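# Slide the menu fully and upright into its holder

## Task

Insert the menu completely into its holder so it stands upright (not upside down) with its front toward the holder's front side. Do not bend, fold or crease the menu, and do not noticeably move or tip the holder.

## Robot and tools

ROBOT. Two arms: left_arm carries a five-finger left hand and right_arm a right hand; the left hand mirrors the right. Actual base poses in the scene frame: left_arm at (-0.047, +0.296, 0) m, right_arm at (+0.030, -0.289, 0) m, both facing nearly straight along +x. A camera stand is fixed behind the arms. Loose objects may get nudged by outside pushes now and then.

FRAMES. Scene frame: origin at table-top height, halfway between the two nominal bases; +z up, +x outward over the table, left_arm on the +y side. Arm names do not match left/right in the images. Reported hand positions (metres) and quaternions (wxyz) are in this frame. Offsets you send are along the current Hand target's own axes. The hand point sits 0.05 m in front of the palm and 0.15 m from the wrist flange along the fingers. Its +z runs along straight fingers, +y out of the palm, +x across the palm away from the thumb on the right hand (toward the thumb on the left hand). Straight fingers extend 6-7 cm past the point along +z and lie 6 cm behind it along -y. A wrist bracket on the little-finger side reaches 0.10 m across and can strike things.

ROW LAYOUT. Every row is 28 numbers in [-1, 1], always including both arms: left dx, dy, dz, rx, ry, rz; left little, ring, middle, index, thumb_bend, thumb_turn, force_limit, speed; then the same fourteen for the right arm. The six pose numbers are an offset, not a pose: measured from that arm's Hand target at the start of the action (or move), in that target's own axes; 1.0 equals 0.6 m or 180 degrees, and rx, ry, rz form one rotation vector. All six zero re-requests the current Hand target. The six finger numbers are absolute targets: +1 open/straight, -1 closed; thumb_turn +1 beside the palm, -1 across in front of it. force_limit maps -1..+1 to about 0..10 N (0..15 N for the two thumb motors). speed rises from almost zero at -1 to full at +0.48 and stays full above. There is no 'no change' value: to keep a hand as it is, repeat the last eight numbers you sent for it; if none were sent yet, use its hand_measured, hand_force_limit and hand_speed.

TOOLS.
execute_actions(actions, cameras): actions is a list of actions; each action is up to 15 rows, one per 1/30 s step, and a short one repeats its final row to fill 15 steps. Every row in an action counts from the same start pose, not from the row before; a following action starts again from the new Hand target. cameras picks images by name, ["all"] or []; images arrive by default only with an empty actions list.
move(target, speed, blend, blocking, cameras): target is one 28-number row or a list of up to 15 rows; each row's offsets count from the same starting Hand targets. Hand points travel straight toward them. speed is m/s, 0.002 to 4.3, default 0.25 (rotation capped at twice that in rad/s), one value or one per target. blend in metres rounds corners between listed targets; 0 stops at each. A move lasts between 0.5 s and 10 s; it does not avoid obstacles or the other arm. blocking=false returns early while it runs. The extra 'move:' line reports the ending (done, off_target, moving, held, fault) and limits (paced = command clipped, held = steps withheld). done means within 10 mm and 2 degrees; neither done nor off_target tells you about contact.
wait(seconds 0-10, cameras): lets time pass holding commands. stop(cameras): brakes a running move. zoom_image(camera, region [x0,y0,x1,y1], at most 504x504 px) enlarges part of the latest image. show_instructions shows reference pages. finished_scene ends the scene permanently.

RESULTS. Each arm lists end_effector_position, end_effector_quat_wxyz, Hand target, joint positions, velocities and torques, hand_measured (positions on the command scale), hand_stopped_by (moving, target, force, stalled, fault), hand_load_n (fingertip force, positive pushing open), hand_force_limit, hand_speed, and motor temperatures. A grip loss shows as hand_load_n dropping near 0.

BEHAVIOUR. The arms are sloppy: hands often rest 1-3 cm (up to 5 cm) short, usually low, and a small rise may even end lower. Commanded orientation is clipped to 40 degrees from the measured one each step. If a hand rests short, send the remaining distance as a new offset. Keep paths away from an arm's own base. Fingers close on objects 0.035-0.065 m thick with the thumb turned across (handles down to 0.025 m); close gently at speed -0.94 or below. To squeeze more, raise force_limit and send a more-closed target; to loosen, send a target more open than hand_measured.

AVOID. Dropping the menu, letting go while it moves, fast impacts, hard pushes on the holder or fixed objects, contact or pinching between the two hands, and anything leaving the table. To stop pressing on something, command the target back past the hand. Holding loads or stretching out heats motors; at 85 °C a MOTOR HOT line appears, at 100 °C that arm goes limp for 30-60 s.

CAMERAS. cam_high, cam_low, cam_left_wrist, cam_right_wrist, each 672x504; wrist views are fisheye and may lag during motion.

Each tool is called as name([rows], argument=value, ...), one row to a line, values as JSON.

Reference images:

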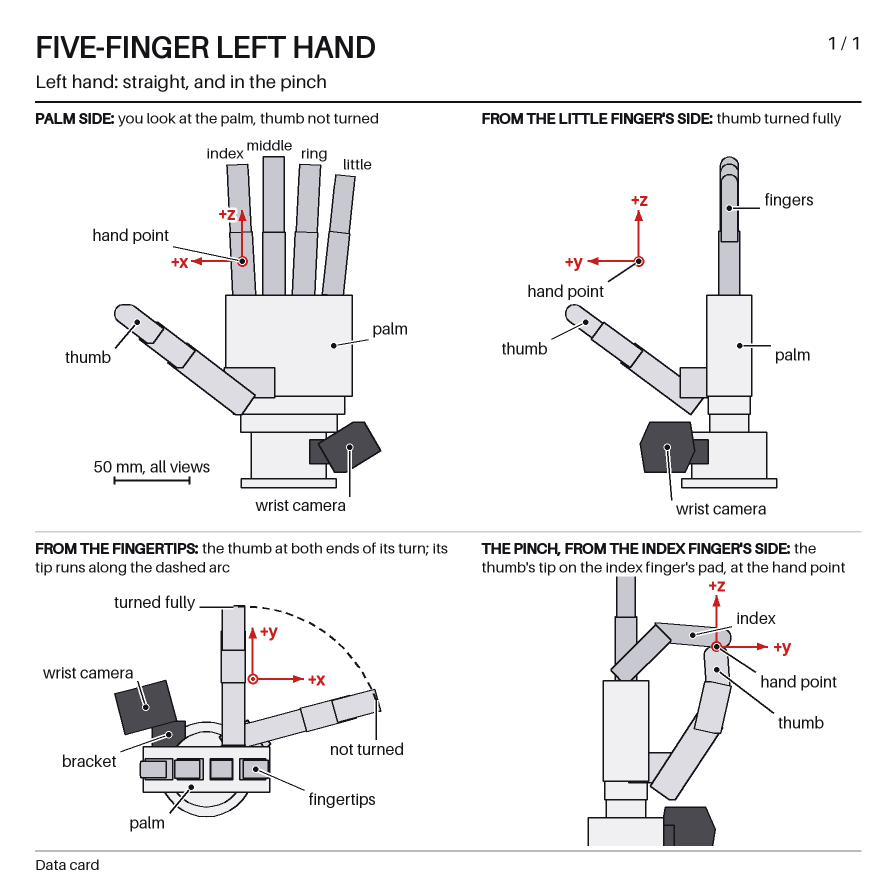

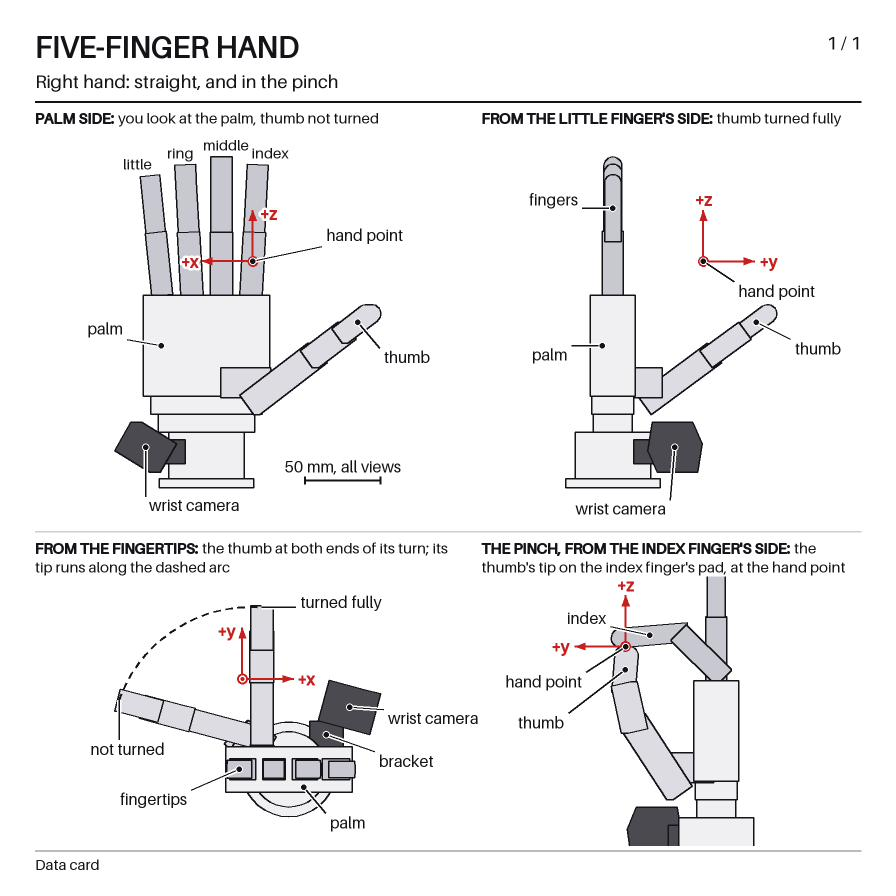

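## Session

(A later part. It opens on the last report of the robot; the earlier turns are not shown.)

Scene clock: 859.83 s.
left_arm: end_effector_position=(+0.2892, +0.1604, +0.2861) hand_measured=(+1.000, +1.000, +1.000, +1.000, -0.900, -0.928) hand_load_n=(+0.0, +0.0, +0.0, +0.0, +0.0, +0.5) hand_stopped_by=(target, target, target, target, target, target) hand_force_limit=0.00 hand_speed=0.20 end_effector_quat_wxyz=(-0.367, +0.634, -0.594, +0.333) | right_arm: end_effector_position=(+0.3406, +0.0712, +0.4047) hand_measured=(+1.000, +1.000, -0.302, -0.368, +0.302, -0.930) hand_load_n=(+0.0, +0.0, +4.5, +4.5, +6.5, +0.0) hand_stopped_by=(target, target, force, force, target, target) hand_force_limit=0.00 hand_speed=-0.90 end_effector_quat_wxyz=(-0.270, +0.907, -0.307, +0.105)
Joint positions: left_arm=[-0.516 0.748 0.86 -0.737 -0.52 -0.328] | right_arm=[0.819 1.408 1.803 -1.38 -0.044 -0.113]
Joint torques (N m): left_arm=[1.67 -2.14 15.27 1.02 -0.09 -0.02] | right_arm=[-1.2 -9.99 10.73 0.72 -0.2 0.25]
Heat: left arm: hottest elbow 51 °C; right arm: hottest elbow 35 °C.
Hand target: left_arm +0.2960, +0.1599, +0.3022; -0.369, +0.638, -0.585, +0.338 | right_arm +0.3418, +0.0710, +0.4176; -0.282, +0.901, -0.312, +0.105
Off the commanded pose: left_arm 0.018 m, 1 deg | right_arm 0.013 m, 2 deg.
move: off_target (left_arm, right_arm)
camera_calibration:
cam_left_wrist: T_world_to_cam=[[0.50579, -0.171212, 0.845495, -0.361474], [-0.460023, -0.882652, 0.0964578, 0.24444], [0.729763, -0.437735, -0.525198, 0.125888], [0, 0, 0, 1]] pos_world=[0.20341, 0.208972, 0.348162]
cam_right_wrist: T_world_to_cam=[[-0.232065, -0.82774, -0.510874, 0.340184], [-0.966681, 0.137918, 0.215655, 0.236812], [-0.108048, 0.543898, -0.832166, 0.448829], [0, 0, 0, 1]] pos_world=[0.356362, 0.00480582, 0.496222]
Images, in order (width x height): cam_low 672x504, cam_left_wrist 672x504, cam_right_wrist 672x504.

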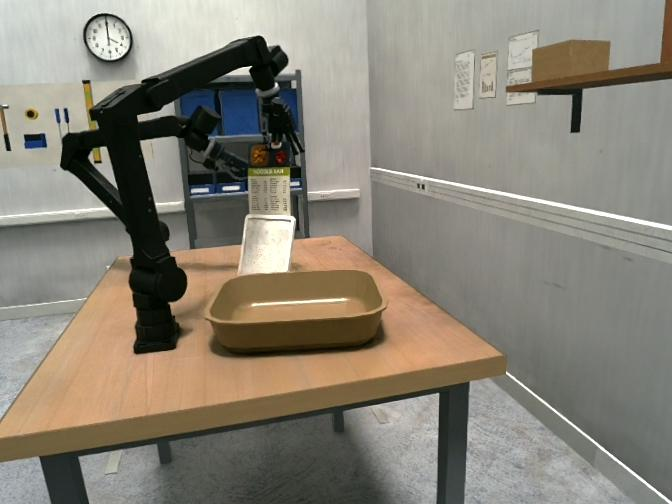

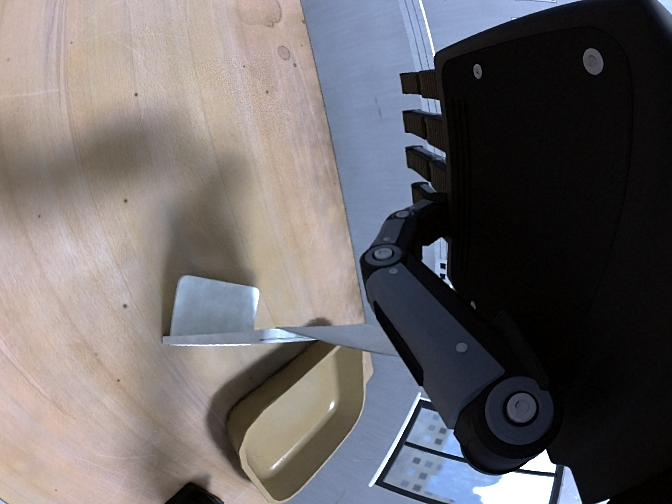

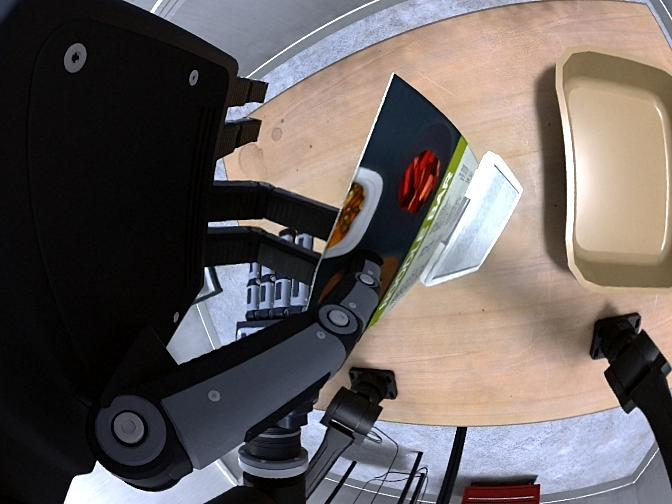

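move([
  [0,0,0,0,0,0,1,1,1,1,-0.9,-0.928,0,0.2,0.0015,-0.0313,-0.013,0,0,0,1,1,-0.45,-0.45,0.3,-0.93,0,-0.9],
  [0,0,0,0,0,0,1,1,1,1,-0.9,-0.928,0,0.2,0.0002,0.0035,0.0097,0,0,0,1,1,-0.45,-0.45,0.3,-0.93,0,-0.9],
], cameras=["cam_low", "cam_left_wrist", "cam_right_wrist"], speed=[0.08, 0.05])

zoom_image(camera="cam_left_wrist", region=[250, 290, 390, 370])

zoom_image(camera="cam_low", region=[220, 130, 320, 240])

zoom_image(camera="cam_right_wrist", region=[400, 140, 540, 300])

Scene clock: 891.83 s.
left_arm: end_effector_position=(+0.2892, +0.1604, +0.2861) hand_measured=(+1.000, +1.000, +1.000, +1.000, -0.900, -0.928) hand_load_n=(+0.0, +0.0, +0.0, -0.5, +0.0, +0.0) hand_stopped_by=(target, target, target, target, target, target) hand_force_limit=0.00 hand_speed=0.20 end_effector_quat_wxyz=(-0.367, +0.634, -0.594, +0.333) | right_arm: end_effector_position=(+0.3401, +0.0705, +0.4106) hand_measured=(+1.000, +1.000, -0.302, -0.368, +0.302, -0.930) hand_load_n=(+0.0, +0.0, +4.5, +4.5, +6.5, +0.0) hand_stopped_by=(target, target, force, force, target, target) hand_force_limit=0.00 hand_speed=-0.90 end_effector_quat_wxyz=(-0.270, +0.906, -0.308, +0.105)
Joint positions: left_arm=[-0.516 0.748 0.86 -0.737 -0.52 -0.328] | right_arm=[0.819 1.412 1.824 -1.397 -0.044 -0.111]
Joint torques (N m): left_arm=[1.61 -2.14 15.25 1.02 -0.09 -0.02] | right_arm=[-1.2 -10.4 7.47 1.91 -0.2 0.24]
Heat: left arm: hottest elbow 52 °C; right arm: hottest elbow 38 °C.
Hand target: left_arm +0.2960, +0.1599, +0.3022; -0.369, +0.638, -0.585, +0.338 | right_arm +0.3431, +0.0721, +0.4118; -0.282, +0.901, -0.312, +0.105
Off the commanded pose: left_arm 0.018 m, 1 deg | right_arm 0.004 m, 2 deg.
move: off_target (left_arm)
camera_calibration:
cam_left_wrist: T_world_to_cam=[[0.50579, -0.171212, 0.845495, -0.361474], [-0.460023, -0.882652, 0.0964578, 0.24444], [0.729763, -0.437735, -0.525198, 0.125888], [0, 0, 0, 1]] pos_world=[0.20341, 0.208972, 0.348162]
cam_right_wrist: T_world_to_cam=[[-0.233829, -0.827109, -0.511091, 0.343086], [-0.966289, 0.139436, 0.216435, 0.234556], [-0.107751, 0.54447, -0.83183, 0.45375], [0, 0, 0, 1]] pos_world=[0.355764, 0.00401077, 0.502025]
Images, in order (width x height): cam_low 672x504, cam_left_wrist 672x504, cam_right_wrist 672x504.

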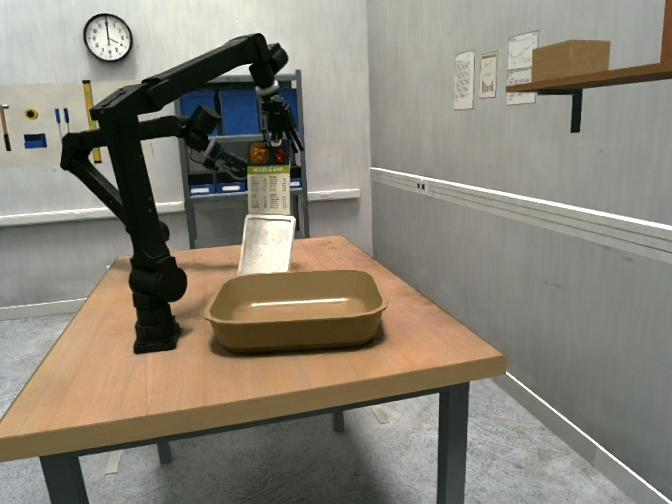

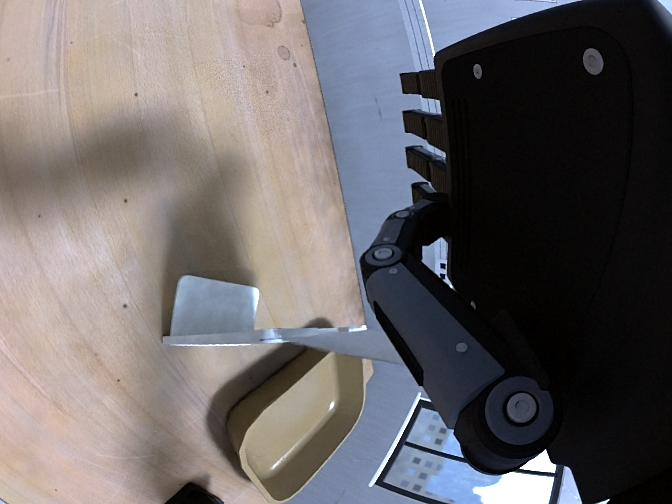

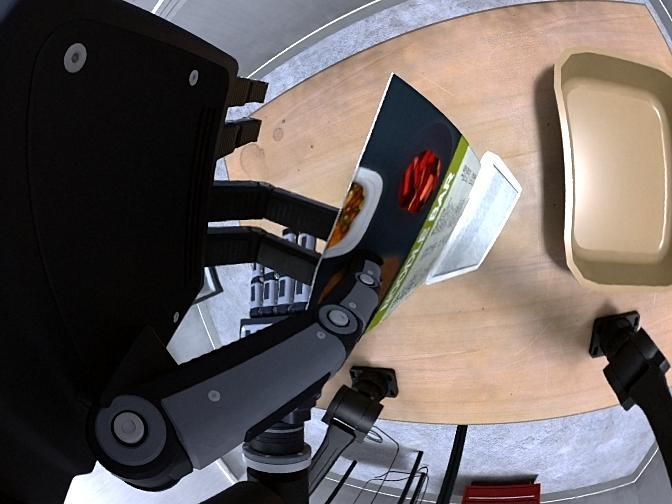

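Scaled by 3.600 from the camera's 672x504 image, which has a finer 960x720 frame.

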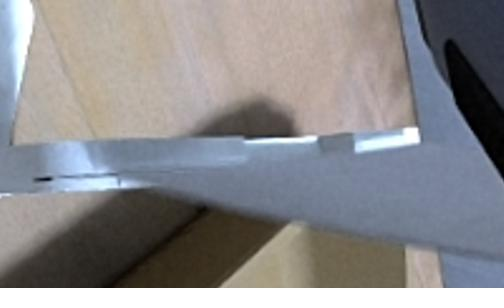

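Scaled by 4.582 from the camera's 672x504 image, which has a finer 960x720 frame.

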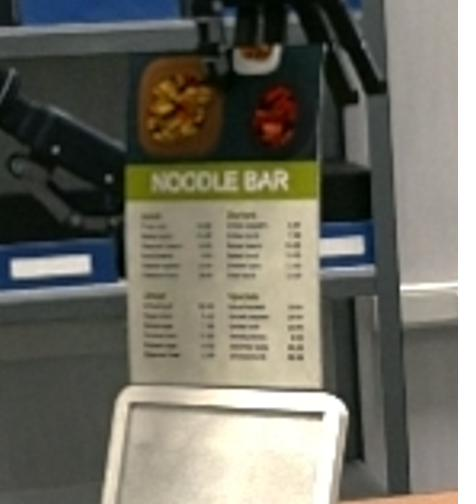

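Scaled by 3.150 from the camera's 672x504 image, which has a finer 960x720 frame.

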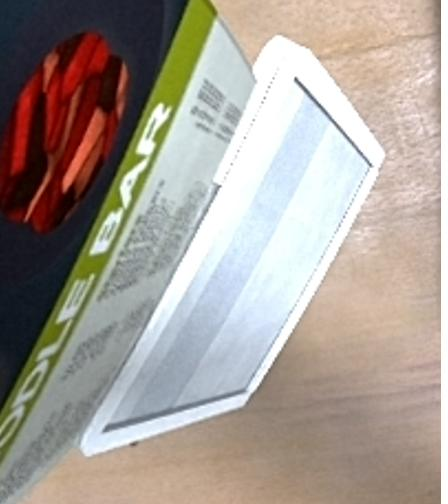

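zoom_image(camera="cam_low", region=[238, 190, 303, 235])

zoom_image(camera="cam_right_wrist", region=[420, 140, 500, 290])

zoom_image(camera="cam_left_wrist", region=[250, 300, 370, 360])

Scaled by 7.754 from the camera's 672x504 image, which has a finer 960x720 frame.

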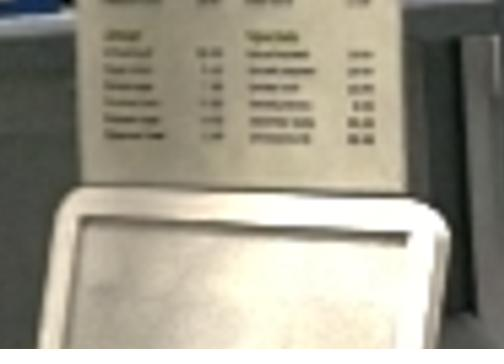

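Scaled by 3.360 from the camera's 672x504 image, which has a finer 960x720 frame.

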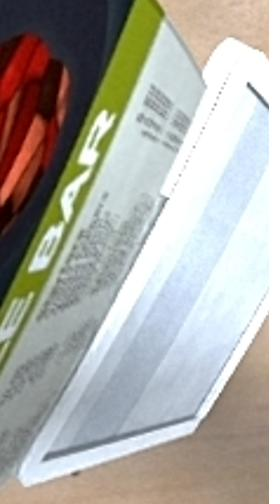

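Scaled by 4.200 from the camera's 672x504 image, which has a finer 960x720 frame.

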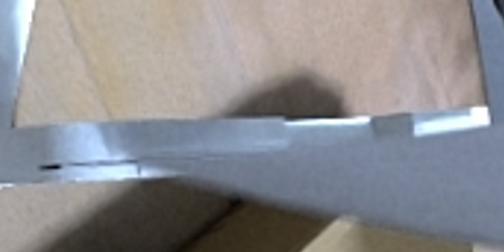

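move([
  [0,0,0,0,0,0,1,1,1,1,-0.9,-0.928,0,0.2,0.008,-0.0337,-0.0195,-0.0003,0.0112,0.0159,1,1,-0.45,-0.45,0.3,-0.93,0,-0.9],
  [0,0,0,0,0,0,1,1,1,1,-0.9,-0.928,0,0.2,0.0069,-0.0058,-0.0015,-0.0003,0.0112,0.0159,1,1,-0.45,-0.45,0.3,-0.93,0,-0.9],
], cameras=["cam_low", "cam_left_wrist", "cam_right_wrist"], speed=[0.08, 0.05])

zoom_image(camera="cam_left_wrist", region=[250, 300, 370, 360])

zoom_image(camera="cam_low", region=[238, 180, 308, 235])

zoom_image(camera="cam_right_wrist", region=[410, 130, 530, 300])

Scene clock: 961.60 s.
left_arm: end_effector_position=(+0.2892, +0.1604, +0.2861) hand_measured=(+1.000, +1.000, +1.000, +1.000, -0.900, -0.928) hand_load_n=(+0.0, +0.0, +0.0, +0.0, +0.0, +0.0) hand_stopped_by=(target, target, target, target, target, target) hand_force_limit=0.00 hand_speed=0.20 end_effector_quat_wxyz=(-0.367, +0.634, -0.594, +0.333) | right_arm: end_effector_position=(+0.3428, +0.0711, +0.4139) hand_measured=(+1.000, +1.000, -0.302, -0.368, +0.302, -0.930) hand_load_n=(+0.0, +0.0, +4.5, +4.0, +6.5, +0.0) hand_stopped_by=(target, target, force, force, target, target) hand_force_limit=0.00 hand_speed=-0.90 end_effector_quat_wxyz=(-0.269, +0.897, -0.333, +0.109)
Joint positions: left_arm=[-0.516 0.748 0.86 -0.737 -0.52 -0.328] | right_arm=[0.818 1.416 1.837 -1.403 -0.021 -0.062]
Joint torques (N m): left_arm=[1.67 -2.08 15.25 1.02 -0.09 -0.02] | right_arm=[-1.32 -10.4 7.45 1.92 0.14 0.25]
Heat: left arm: hottest elbow 52 °C; right arm: hottest elbow 34 °C.
Hand target: left_arm +0.2960, +0.1599, +0.3022; -0.369, +0.638, -0.585, +0.338 | right_arm +0.3477, +0.0714, +0.4144; -0.278, +0.891, -0.340, +0.113
Off the commanded pose: left_arm 0.018 m, 1 deg | right_arm 0.005 m, 2 deg.
move: off_target (left_arm)
camera_calibration:
cam_left_wrist: T_world_to_cam=[[0.50579, -0.171212, 0.845495, -0.361474], [-0.460023, -0.882652, 0.0964578, 0.24444], [0.729763, -0.437735, -0.525198, 0.125888], [0, 0, 0, 1]] pos_world=[0.20341, 0.208972, 0.348162]
cam_right_wrist: T_world_to_cam=[[-0.280643, -0.810132, -0.514709, 0.362222], [-0.956263, 0.189927, 0.222461, 0.226909], [-0.0824656, 0.55463, -0.828001, 0.44552], [0, 0, 0, 1]] pos_world=[0.35538, 0.00325321, 0.504852]
Images, in order (width x height): cam_low 672x504, cam_left_wrist 672x504, cam_right_wrist 672x504.

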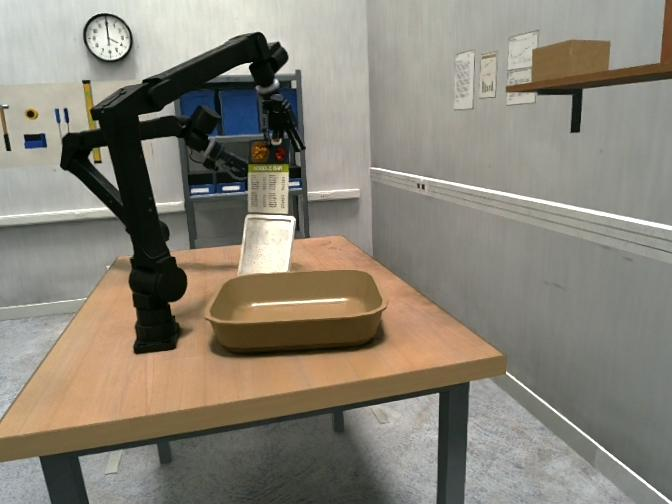

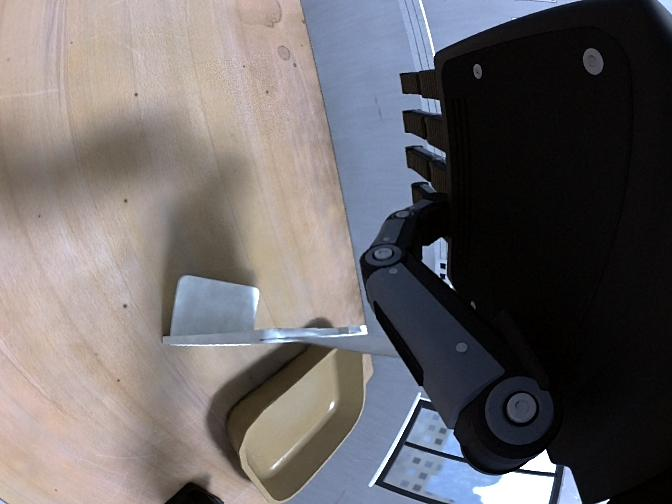

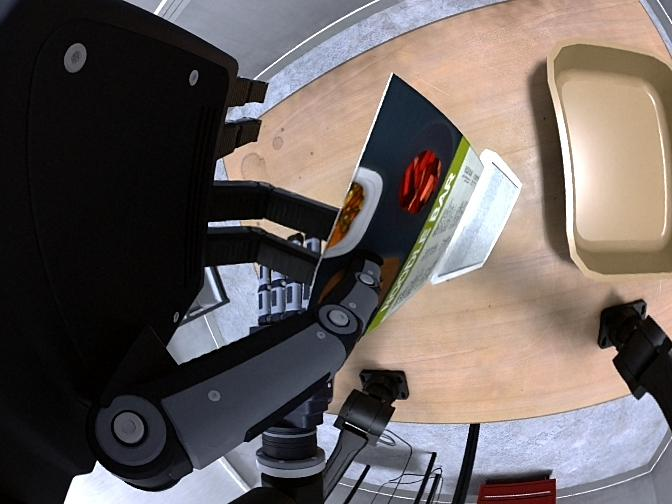

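Scaled by 4.200 from the camera's 672x504 image, which has a finer 960x720 frame.

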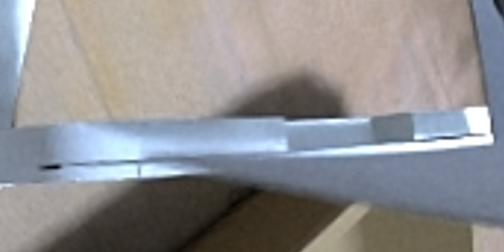

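Scaled by 7.200 from the camera's 672x504 image, which has a finer 960x720 frame.

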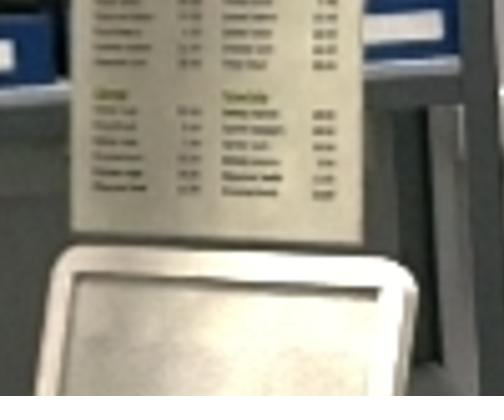

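Scaled by 2.965 from the camera's 672x504 image, which has a finer 960x720 frame.

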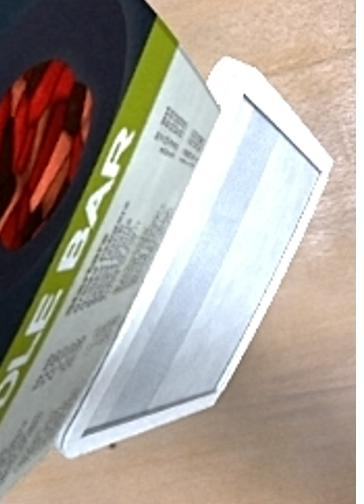

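move([
  [0,0,0,0,0,0,1,1,1,1,-0.9,-0.928,0,0.2,0.0117,-0.0343,-0.0082,0,0,0,1,1,-0.45,-0.45,0.3,-0.93,0,-0.9],
  [0,0,0,0,0,0,1,1,1,1,-0.9,-0.928,0,0.2,0.0113,0.0006,0.0146,0,0,0,1,1,-0.45,-0.45,0.3,-0.93,0,-0.9],
], cameras=["cam_low", "cam_left_wrist", "cam_right_wrist"], speed=[0.08, 0.05])

zoom_image(camera="cam_left_wrist", region=[250, 300, 370, 360])

zoom_image(camera="cam_low", region=[238, 180, 308, 235])

zoom_image(camera="cam_right_wrist", region=[410, 130, 530, 300])

Scene clock: 980.97 s.
left_arm: end_effector_position=(+0.2892, +0.1604, +0.2861) hand_measured=(+1.000, +1.000, +1.000, +1.000, -0.900, -0.928) hand_load_n=(+0.0, +0.0, +0.0, +0.0, +0.0, +0.0) hand_stopped_by=(target, target, target, target, target, target) hand_force_limit=0.00 hand_speed=0.20 end_effector_quat_wxyz=(-0.367, +0.634, -0.594, +0.333) | right_arm: end_effector_position=(+0.3521, +0.0694, +0.4077) hand_measured=(+1.000, +1.000, -0.302, -0.368, +0.302, -0.930) hand_load_n=(+0.0, +0.0, +4.5, +4.5, +6.5, +0.0) hand_stopped_by=(target, target, force, force, target, target) hand_force_limit=0.00 hand_speed=-0.90 end_effector_quat_wxyz=(-0.269, +0.894, -0.340, +0.112)
Joint positions: left_arm=[-0.516 0.748 0.86 -0.737 -0.52 -0.328] | right_arm=[0.803 1.42 1.822 -1.381 -0.02 -0.062]
Joint torques (N m): left_arm=[1.55 -2.14 15.25 1.02 -0.09 -0.02] | right_arm=[-1.44 -10.4 7.54 1.89 -0.15 0.11]
Heat: left arm: hottest elbow 53 °C; right arm: hottest elbow 35 °C.
Hand target: left_arm +0.2960, +0.1599, +0.3022; -0.369, +0.638, -0.585, +0.338 | right_arm +0.3560, +0.0703, +0.4073; -0.278, +0.891, -0.340, +0.113
Off the commanded pose: left_arm 0.018 m, 1 deg | right_arm 0.004 m, 1 deg.
move: off_target (left_arm)
camera_calibration:
cam_left_wrist: T_world_to_cam=[[0.50579, -0.171212, 0.845495, -0.361474], [-0.460023, -0.882652, 0.0964578, 0.24444], [0.729763, -0.437735, -0.525198, 0.125888], [0, 0, 0, 1]] pos_world=[0.20341, 0.208972, 0.348162]
cam_right_wrist: T_world_to_cam=[[-0.29237, -0.804695, -0.516708, 0.364841], [-0.953694, 0.205447, 0.219678, 0.236712], [-0.0706181, 0.557008, -0.827499, 0.437622], [0, 0, 0, 1]] pos_world=[0.363324, 0.00119487, 0.498647]
Images, in order (width x height): cam_low 672x504, cam_left_wrist 672x504, cam_right_wrist 672x504.

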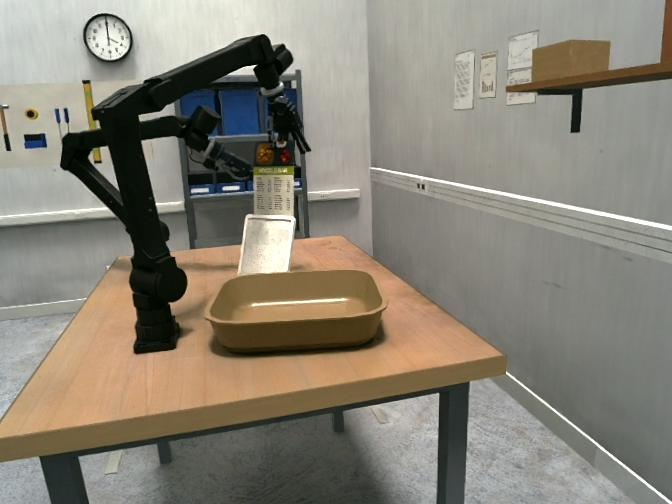

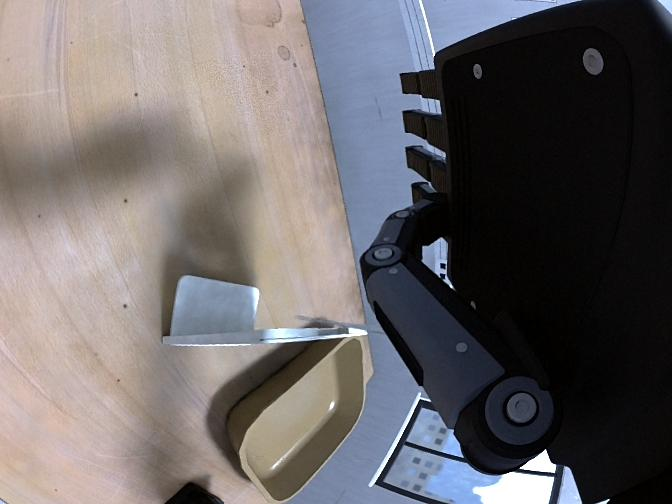

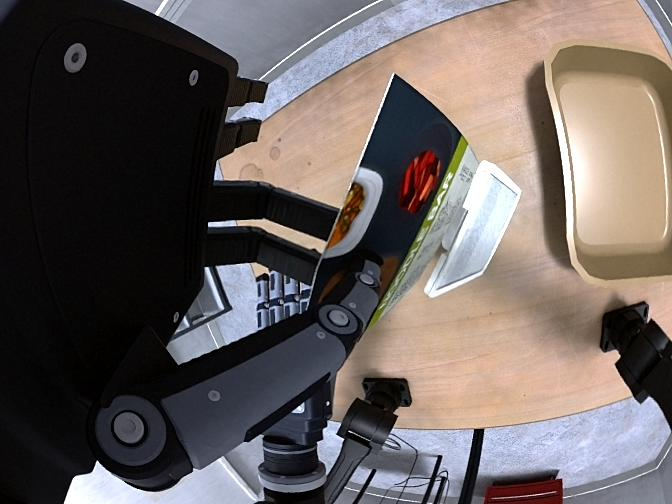

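Scaled by 4.200 from the camera's 672x504 image, which has a finer 960x720 frame.

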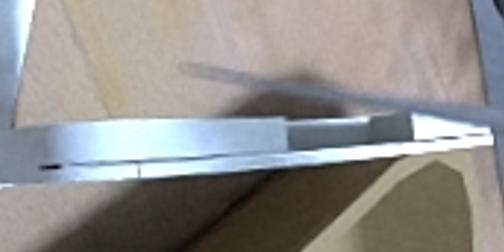

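Scaled by 7.200 from the camera's 672x504 image, which has a finer 960x720 frame.

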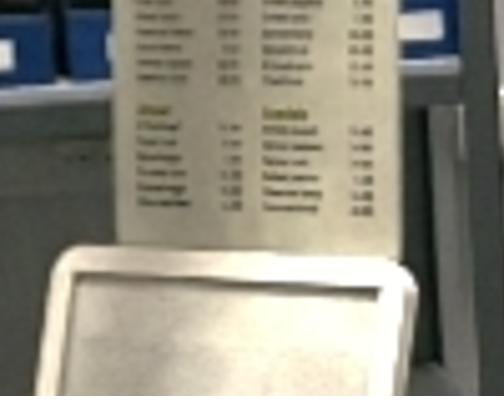

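Scaled by 2.965 from the camera's 672x504 image, which has a finer 960x720 frame.

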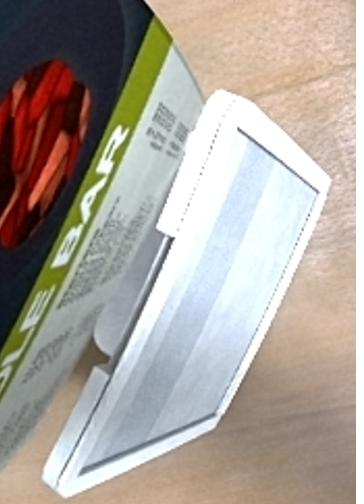

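wait(seconds=0.5, cameras=["cam_left_wrist", "cam_right_wrist"])

zoom_image(camera="cam_left_wrist", region=[250, 300, 370, 360])

zoom_image(camera="cam_right_wrist", region=[410, 130, 530, 300])

Scene clock: 1008.37 s.
left_arm: end_effector_position=(+0.2892, +0.1604, +0.2861) hand_measured=(+1.000, +1.000, +1.000, +1.000, -0.900, -0.928) hand_load_n=(+0.0, +0.0, +0.0, +0.0, +0.0, +0.0) hand_stopped_by=(target, target, target, target, target, target) hand_force_limit=0.00 hand_speed=0.20 end_effector_quat_wxyz=(-0.367, +0.634, -0.594, +0.333) | right_arm: end_effector_position=(+0.3521, +0.0694, +0.4077) hand_measured=(+1.000, +1.000, -0.302, -0.368, +0.302, -0.930) hand_load_n=(+0.0, +0.0, +4.5, +4.5, +6.5, +0.0) hand_stopped_by=(target, target, force, force, target, target) hand_force_limit=0.00 hand_speed=-0.90 end_effector_quat_wxyz=(-0.269, +0.894, -0.340, +0.112)
Joint positions: left_arm=[-0.516 0.748 0.86 -0.737 -0.52 -0.328] | right_arm=[0.803 1.42 1.822 -1.381 -0.02 -0.062]
Joint torques (N m): left_arm=[1.55 -2.14 15.27 1.03 -0.09 -0.02] | right_arm=[-1.26 -10.29 7.51 1.88 -0.16 0.1]
Heat: left arm: hottest elbow 53 °C; right arm: hottest elbow 35 °C.
Hand target: left_arm +0.2960, +0.1599, +0.3022; -0.369, +0.638, -0.585, +0.338 | right_arm +0.3560, +0.0703, +0.4073; -0.278, +0.891, -0.340, +0.113
Off the commanded pose: left_arm 0.018 m, 1 deg | right_arm 0.004 m, 1 deg.
wait: 0.50 s; at rest from the start
camera_calibration:
cam_left_wrist: T_world_to_cam=[[0.50579, -0.171212, 0.845495, -0.361474], [-0.460023, -0.882652, 0.0964578, 0.24444], [0.729763, -0.437735, -0.525198, 0.125888], [0, 0, 0, 1]] pos_world=[0.20341, 0.208972, 0.348162]
cam_right_wrist: T_world_to_cam=[[-0.29237, -0.804695, -0.516708, 0.364841], [-0.953694, 0.205447, 0.219678, 0.236712], [-0.0706181, 0.557008, -0.827499, 0.437622], [0, 0, 0, 1]] pos_world=[0.363324, 0.00119487, 0.498647]
Images, in order (width x height): cam_left_wrist 672x504, cam_right_wrist 672x504.

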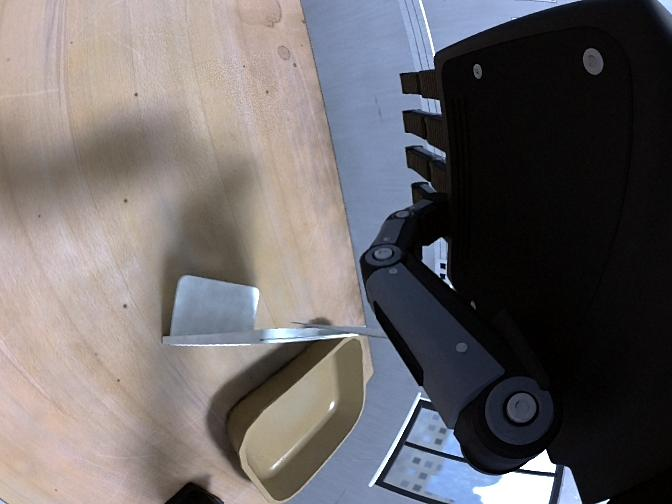

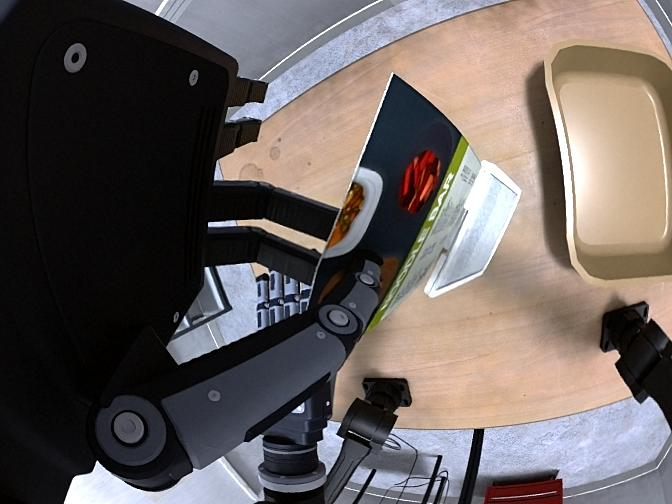

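Scaled by 4.200 from the camera's 672x504 image, which has a finer 960x720 frame.

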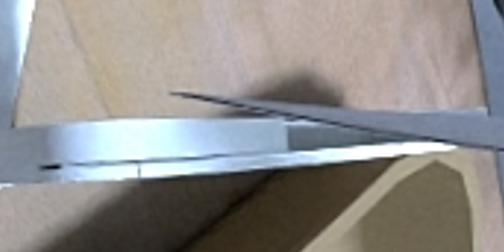

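Scaled by 2.965 from the camera's 672x504 image, which has a finer 960x720 frame.

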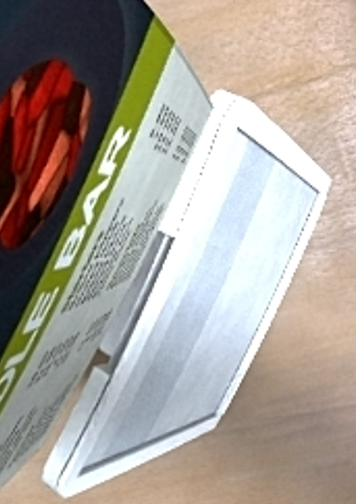

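wait(seconds=0.2, cameras=["cam_low", "cam_left_wrist", "cam_high"])

zoom_image(camera="cam_low", region=[238, 180, 308, 235])

zoom_image(camera="cam_high", region=[300, 120, 390, 230])

zoom_image(camera="cam_left_wrist", region=[250, 300, 370, 360])

Scene clock: 1018.17 s.
left_arm: end_effector_position=(+0.2892, +0.1604, +0.2861) hand_measured=(+1.000, +1.000, +1.000, +1.000, -0.900, -0.928) hand_load_n=(-0.5, +0.0, +0.0, +0.0, +0.0, +0.0) hand_stopped_by=(target, target, target, target, target, target) hand_force_limit=0.00 hand_speed=0.20 end_effector_quat_wxyz=(-0.367, +0.634, -0.594, +0.333) | right_arm: end_effector_position=(+0.3521, +0.0694, +0.4077) hand_measured=(+1.000, +1.000, -0.302, -0.368, +0.302, -0.930) hand_load_n=(+0.0, +0.0, +4.5, +4.5, +6.5, +0.0) hand_stopped_by=(target, target, force, force, target, target) hand_force_limit=0.00 hand_speed=-0.90 end_effector_quat_wxyz=(-0.269, +0.894, -0.340, +0.112)
Joint positions: left_arm=[-0.516 0.748 0.86 -0.737 -0.52 -0.328] | right_arm=[0.803 1.42 1.822 -1.381 -0.02 -0.062]
Joint torques (N m): left_arm=[1.61 -2.14 15.25 1.05 -0.09 -0.02] | right_arm=[-1.32 -10.34 7.5 1.96 -0.16 0.1]
Heat: left arm: hottest elbow 53 °C; right arm: hottest elbow 35 °C.
Hand target: left_arm +0.2960, +0.1599, +0.3022; -0.369, +0.638, -0.585, +0.338 | right_arm +0.3560, +0.0703, +0.4073; -0.278, +0.891, -0.340, +0.113
Off the commanded pose: left_arm 0.018 m, 1 deg | right_arm 0.004 m, 1 deg.
wait: 0.20 s; at rest from the start
camera_calibration:
cam_left_wrist: T_world_to_cam=[[0.50579, -0.171212, 0.845495, -0.361474], [-0.460023, -0.882652, 0.0964578, 0.24444], [0.729763, -0.437735, -0.525198, 0.125888], [0, 0, 0, 1]] pos_world=[0.20341, 0.208972, 0.348162]
Images, in order (width x height): cam_high 672x504, cam_low 672x504, cam_left_wrist 672x504.

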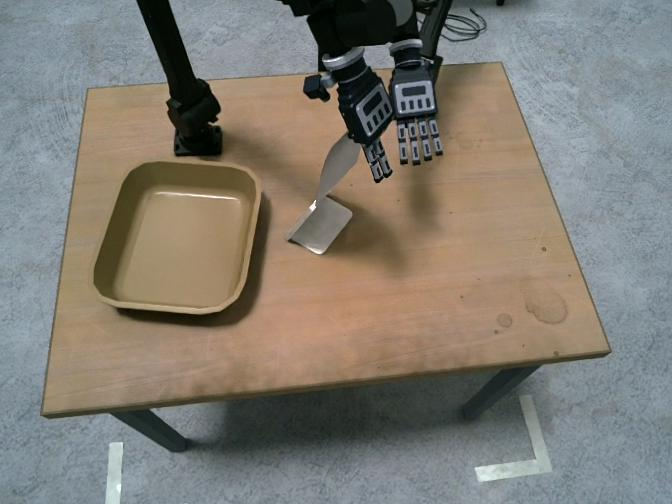

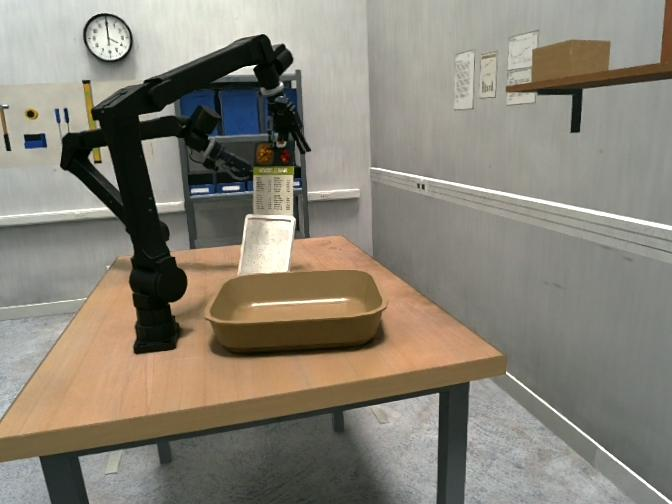

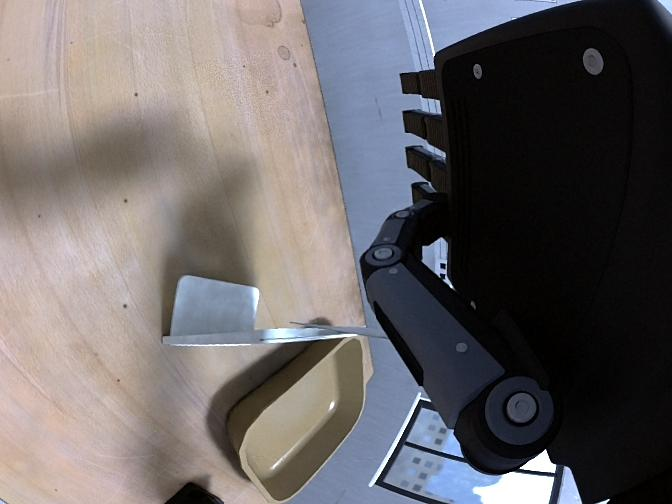

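Scaled by 7.200 from the camera's 672x504 image, which has a finer 960x720 frame.

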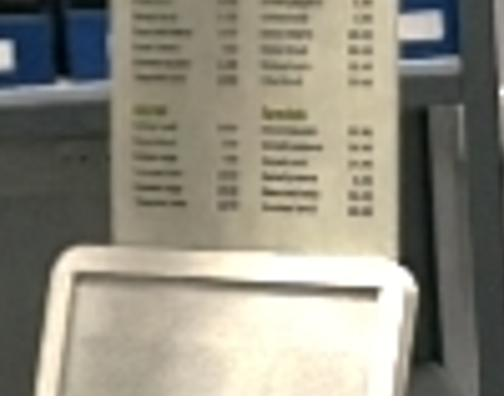

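Scaled by 4.582 from the camera's 672x504 image, which has a finer 960x720 frame.

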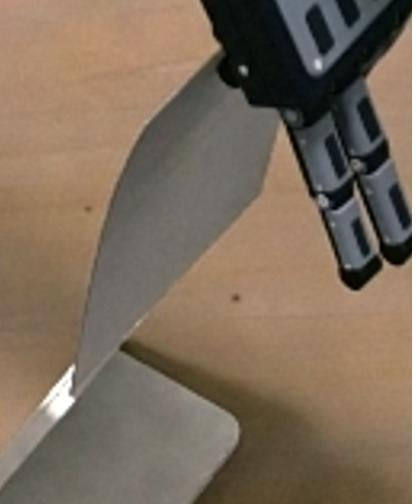

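Scaled by 4.200 from the camera's 672x504 image, which has a finer 960x720 frame.

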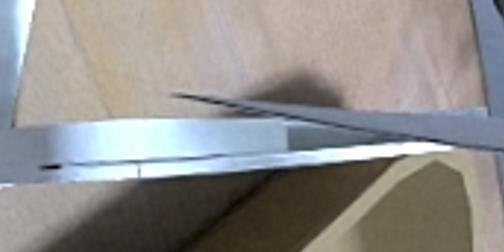

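move([
  [0,0,0,0,0,0,1,1,1,1,-0.9,-0.928,0,0.2,-0.013,-0.0282,-0.0287,0.0001,-0.0038,-0.0055,1,1,-0.45,-0.45,0.3,-0.93,0,-0.9],
  [0,0,0,0,0,0,1,1,1,1,-0.9,-0.928,0,0.2,-0.0133,0.0067,-0.0059,0.0001,-0.0038,-0.0055,1,1,-0.45,-0.45,0.3,-0.93,0,-0.9],
], cameras=[], speed=[0.08, 0.05])

wait(seconds=1.5, cameras=["cam_low", "cam_left_wrist", "cam_right_wrist"])

zoom_image(camera="cam_left_wrist", region=[250, 300, 370, 360])

zoom_image(camera="cam_low", region=[238, 180, 308, 235])

zoom_image(camera="cam_right_wrist", region=[410, 130, 530, 300])

Scene clock: 1042.70 s.
left_arm: end_effector_position=(+0.2892, +0.1604, +0.2861) hand_measured=(+1.000, +1.000, +1.000, +1.000, -0.900, -0.928) hand_load_n=(+0.0, +0.0, +0.0, +0.0, +0.0, +0.0) hand_stopped_by=(target, target, target, target, target, target) hand_force_limit=0.00 hand_speed=0.20 end_effector_quat_wxyz=(-0.367, +0.634, -0.594, +0.333) | right_arm: end_effector_position=(+0.3480, +0.0669, +0.4071) hand_measured=(+1.000, +1.000, -0.302, -0.368, +0.302, -0.930) hand_load_n=(+0.0, +0.0, +4.5, +4.5, +6.5, +0.5) hand_stopped_by=(target, target, force, force, target, target) hand_force_limit=0.00 hand_speed=-0.90 end_effector_quat_wxyz=(-0.268, +0.895, -0.339, +0.110)
Joint positions: left_arm=[-0.516 0.748 0.86 -0.737 -0.52 -0.328] | right_arm=[0.804 1.409 1.81 -1.383 -0.023 -0.062]
Joint torques (N m): left_arm=[1.61 -2.14 15.24 1.03 -0.09 -0.02] | right_arm=[-0.09 -10.52 7.58 1.87 -0.18 0.05]
Heat: left arm: hottest elbow 53 °C; right arm: hottest elbow 35 °C.
Hand target: left_arm +0.2960, +0.1599, +0.3022; -0.369, +0.638, -0.585, +0.338 | right_arm +0.3464, +0.0717, +0.4076; -0.279, +0.895, -0.330, +0.110
Off the commanded pose: left_arm 0.018 m, 1 deg | right_arm 0.005 m, 2 deg.
move: off_target (left_arm)
No camera images: "cameras" was empty.

Scene clock: 1044.20 s.
left_arm: end_effector_position=(+0.2892, +0.1604, +0.2861) hand_measured=(+1.000, +1.000, +1.000, +1.000, -0.900, -0.928) hand_load_n=(+0.0, +0.0, +0.0, +0.0, +0.0, +0.0) hand_stopped_by=(target, target, target, target, target, target) hand_force_limit=0.00 hand_speed=0.20 end_effector_quat_wxyz=(-0.367, +0.634, -0.594, +0.333) | right_arm: end_effector_position=(+0.3480, +0.0669, +0.4071) hand_measured=(+1.000, +1.000, -0.302, -0.368, +0.302, -0.930) hand_load_n=(+0.0, +0.0, +4.5, +4.5, +6.5, +0.0) hand_stopped_by=(target, target, force, force, target, target) hand_force_limit=0.00 hand_speed=-0.90 end_effector_quat_wxyz=(-0.268, +0.895, -0.339, +0.110)
Joint positions: left_arm=[-0.516 0.748 0.86 -0.737 -0.52 -0.328] | right_arm=[0.804 1.409 1.81 -1.383 -0.023 -0.062]
Joint torques (N m): left_arm=[1.61 -2.14 15.25 1.03 -0.09 -0.02] | right_arm=[-0.26 -10.46 7.54 1.92 -0.18 0.05]
Heat: left arm: hottest elbow 53 °C; right arm: hottest elbow 35 °C.
Hand target: left_arm +0.2960, +0.1599, +0.3022; -0.369, +0.638, -0.585, +0.338 | right_arm +0.3464, +0.0717, +0.4076; -0.279, +0.895, -0.330, +0.110
Off the commanded pose: left_arm 0.018 m, 1 deg | right_arm 0.005 m, 2 deg.
wait: 1.50 s; at rest by 0.17 s
camera_calibration:
cam_left_wrist: T_world_to_cam=[[0.50579, -0.171212, 0.845495, -0.361474], [-0.460023, -0.882652, 0.0964578, 0.24444], [0.729763, -0.437735, -0.525198, 0.125888], [0, 0, 0, 1]] pos_world=[0.20341, 0.208972, 0.348162]
cam_right_wrist: T_world_to_cam=[[-0.292066, -0.805724, -0.515273, 0.360665], [-0.953412, 0.202744, 0.223384, 0.231963], [-0.0755175, 0.55651, -0.827402, 0.439849], [0, 0, 0, 1]] pos_world=[0.359711, -0.00121257, 0.497956]
Images, in order (width x height): cam_low 672x504, cam_left_wrist 672x504, cam_right_wrist 672x504.

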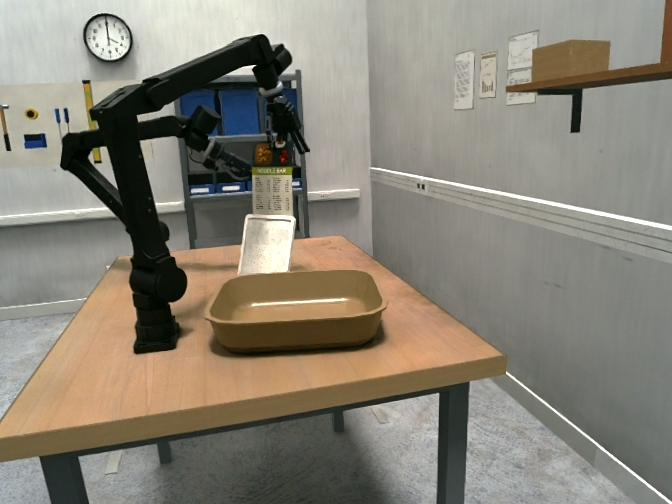

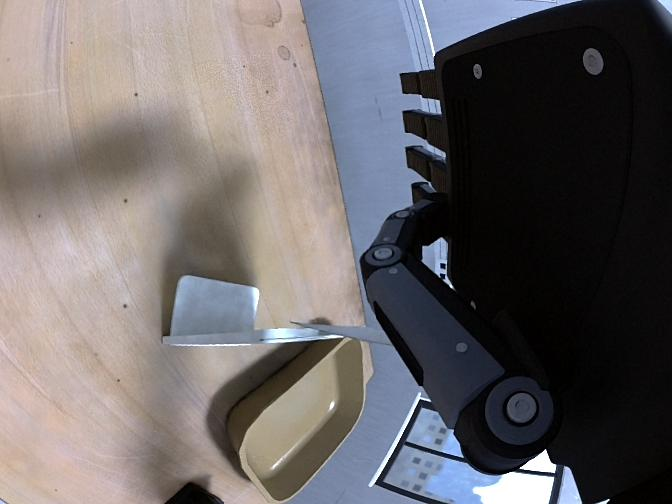

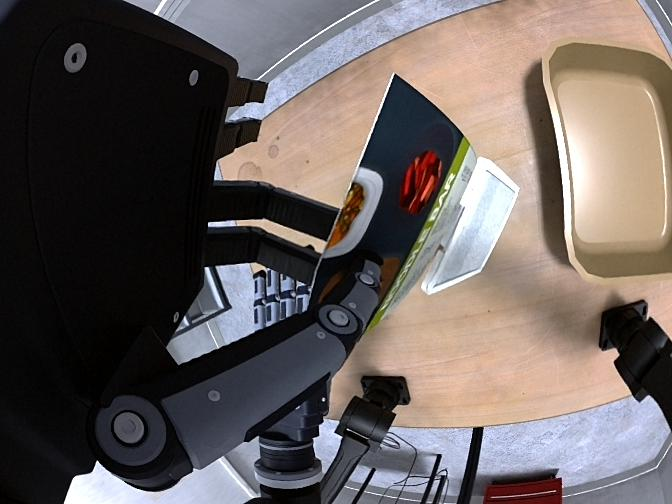

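Scaled by 4.200 from the camera's 672x504 image, which has a finer 960x720 frame.

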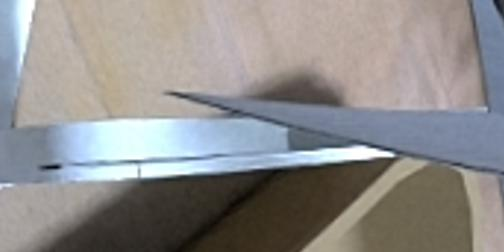

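Scaled by 7.200 from the camera's 672x504 image, which has a finer 960x720 frame.

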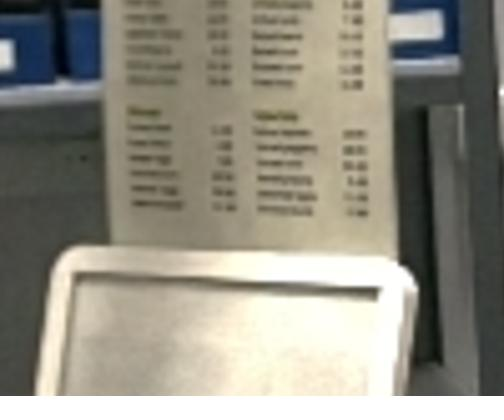

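Scaled by 2.965 from the camera's 672x504 image, which has a finer 960x720 frame.

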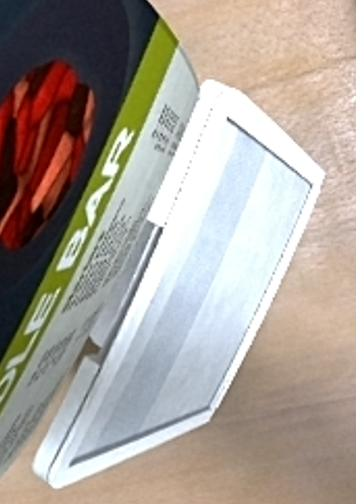

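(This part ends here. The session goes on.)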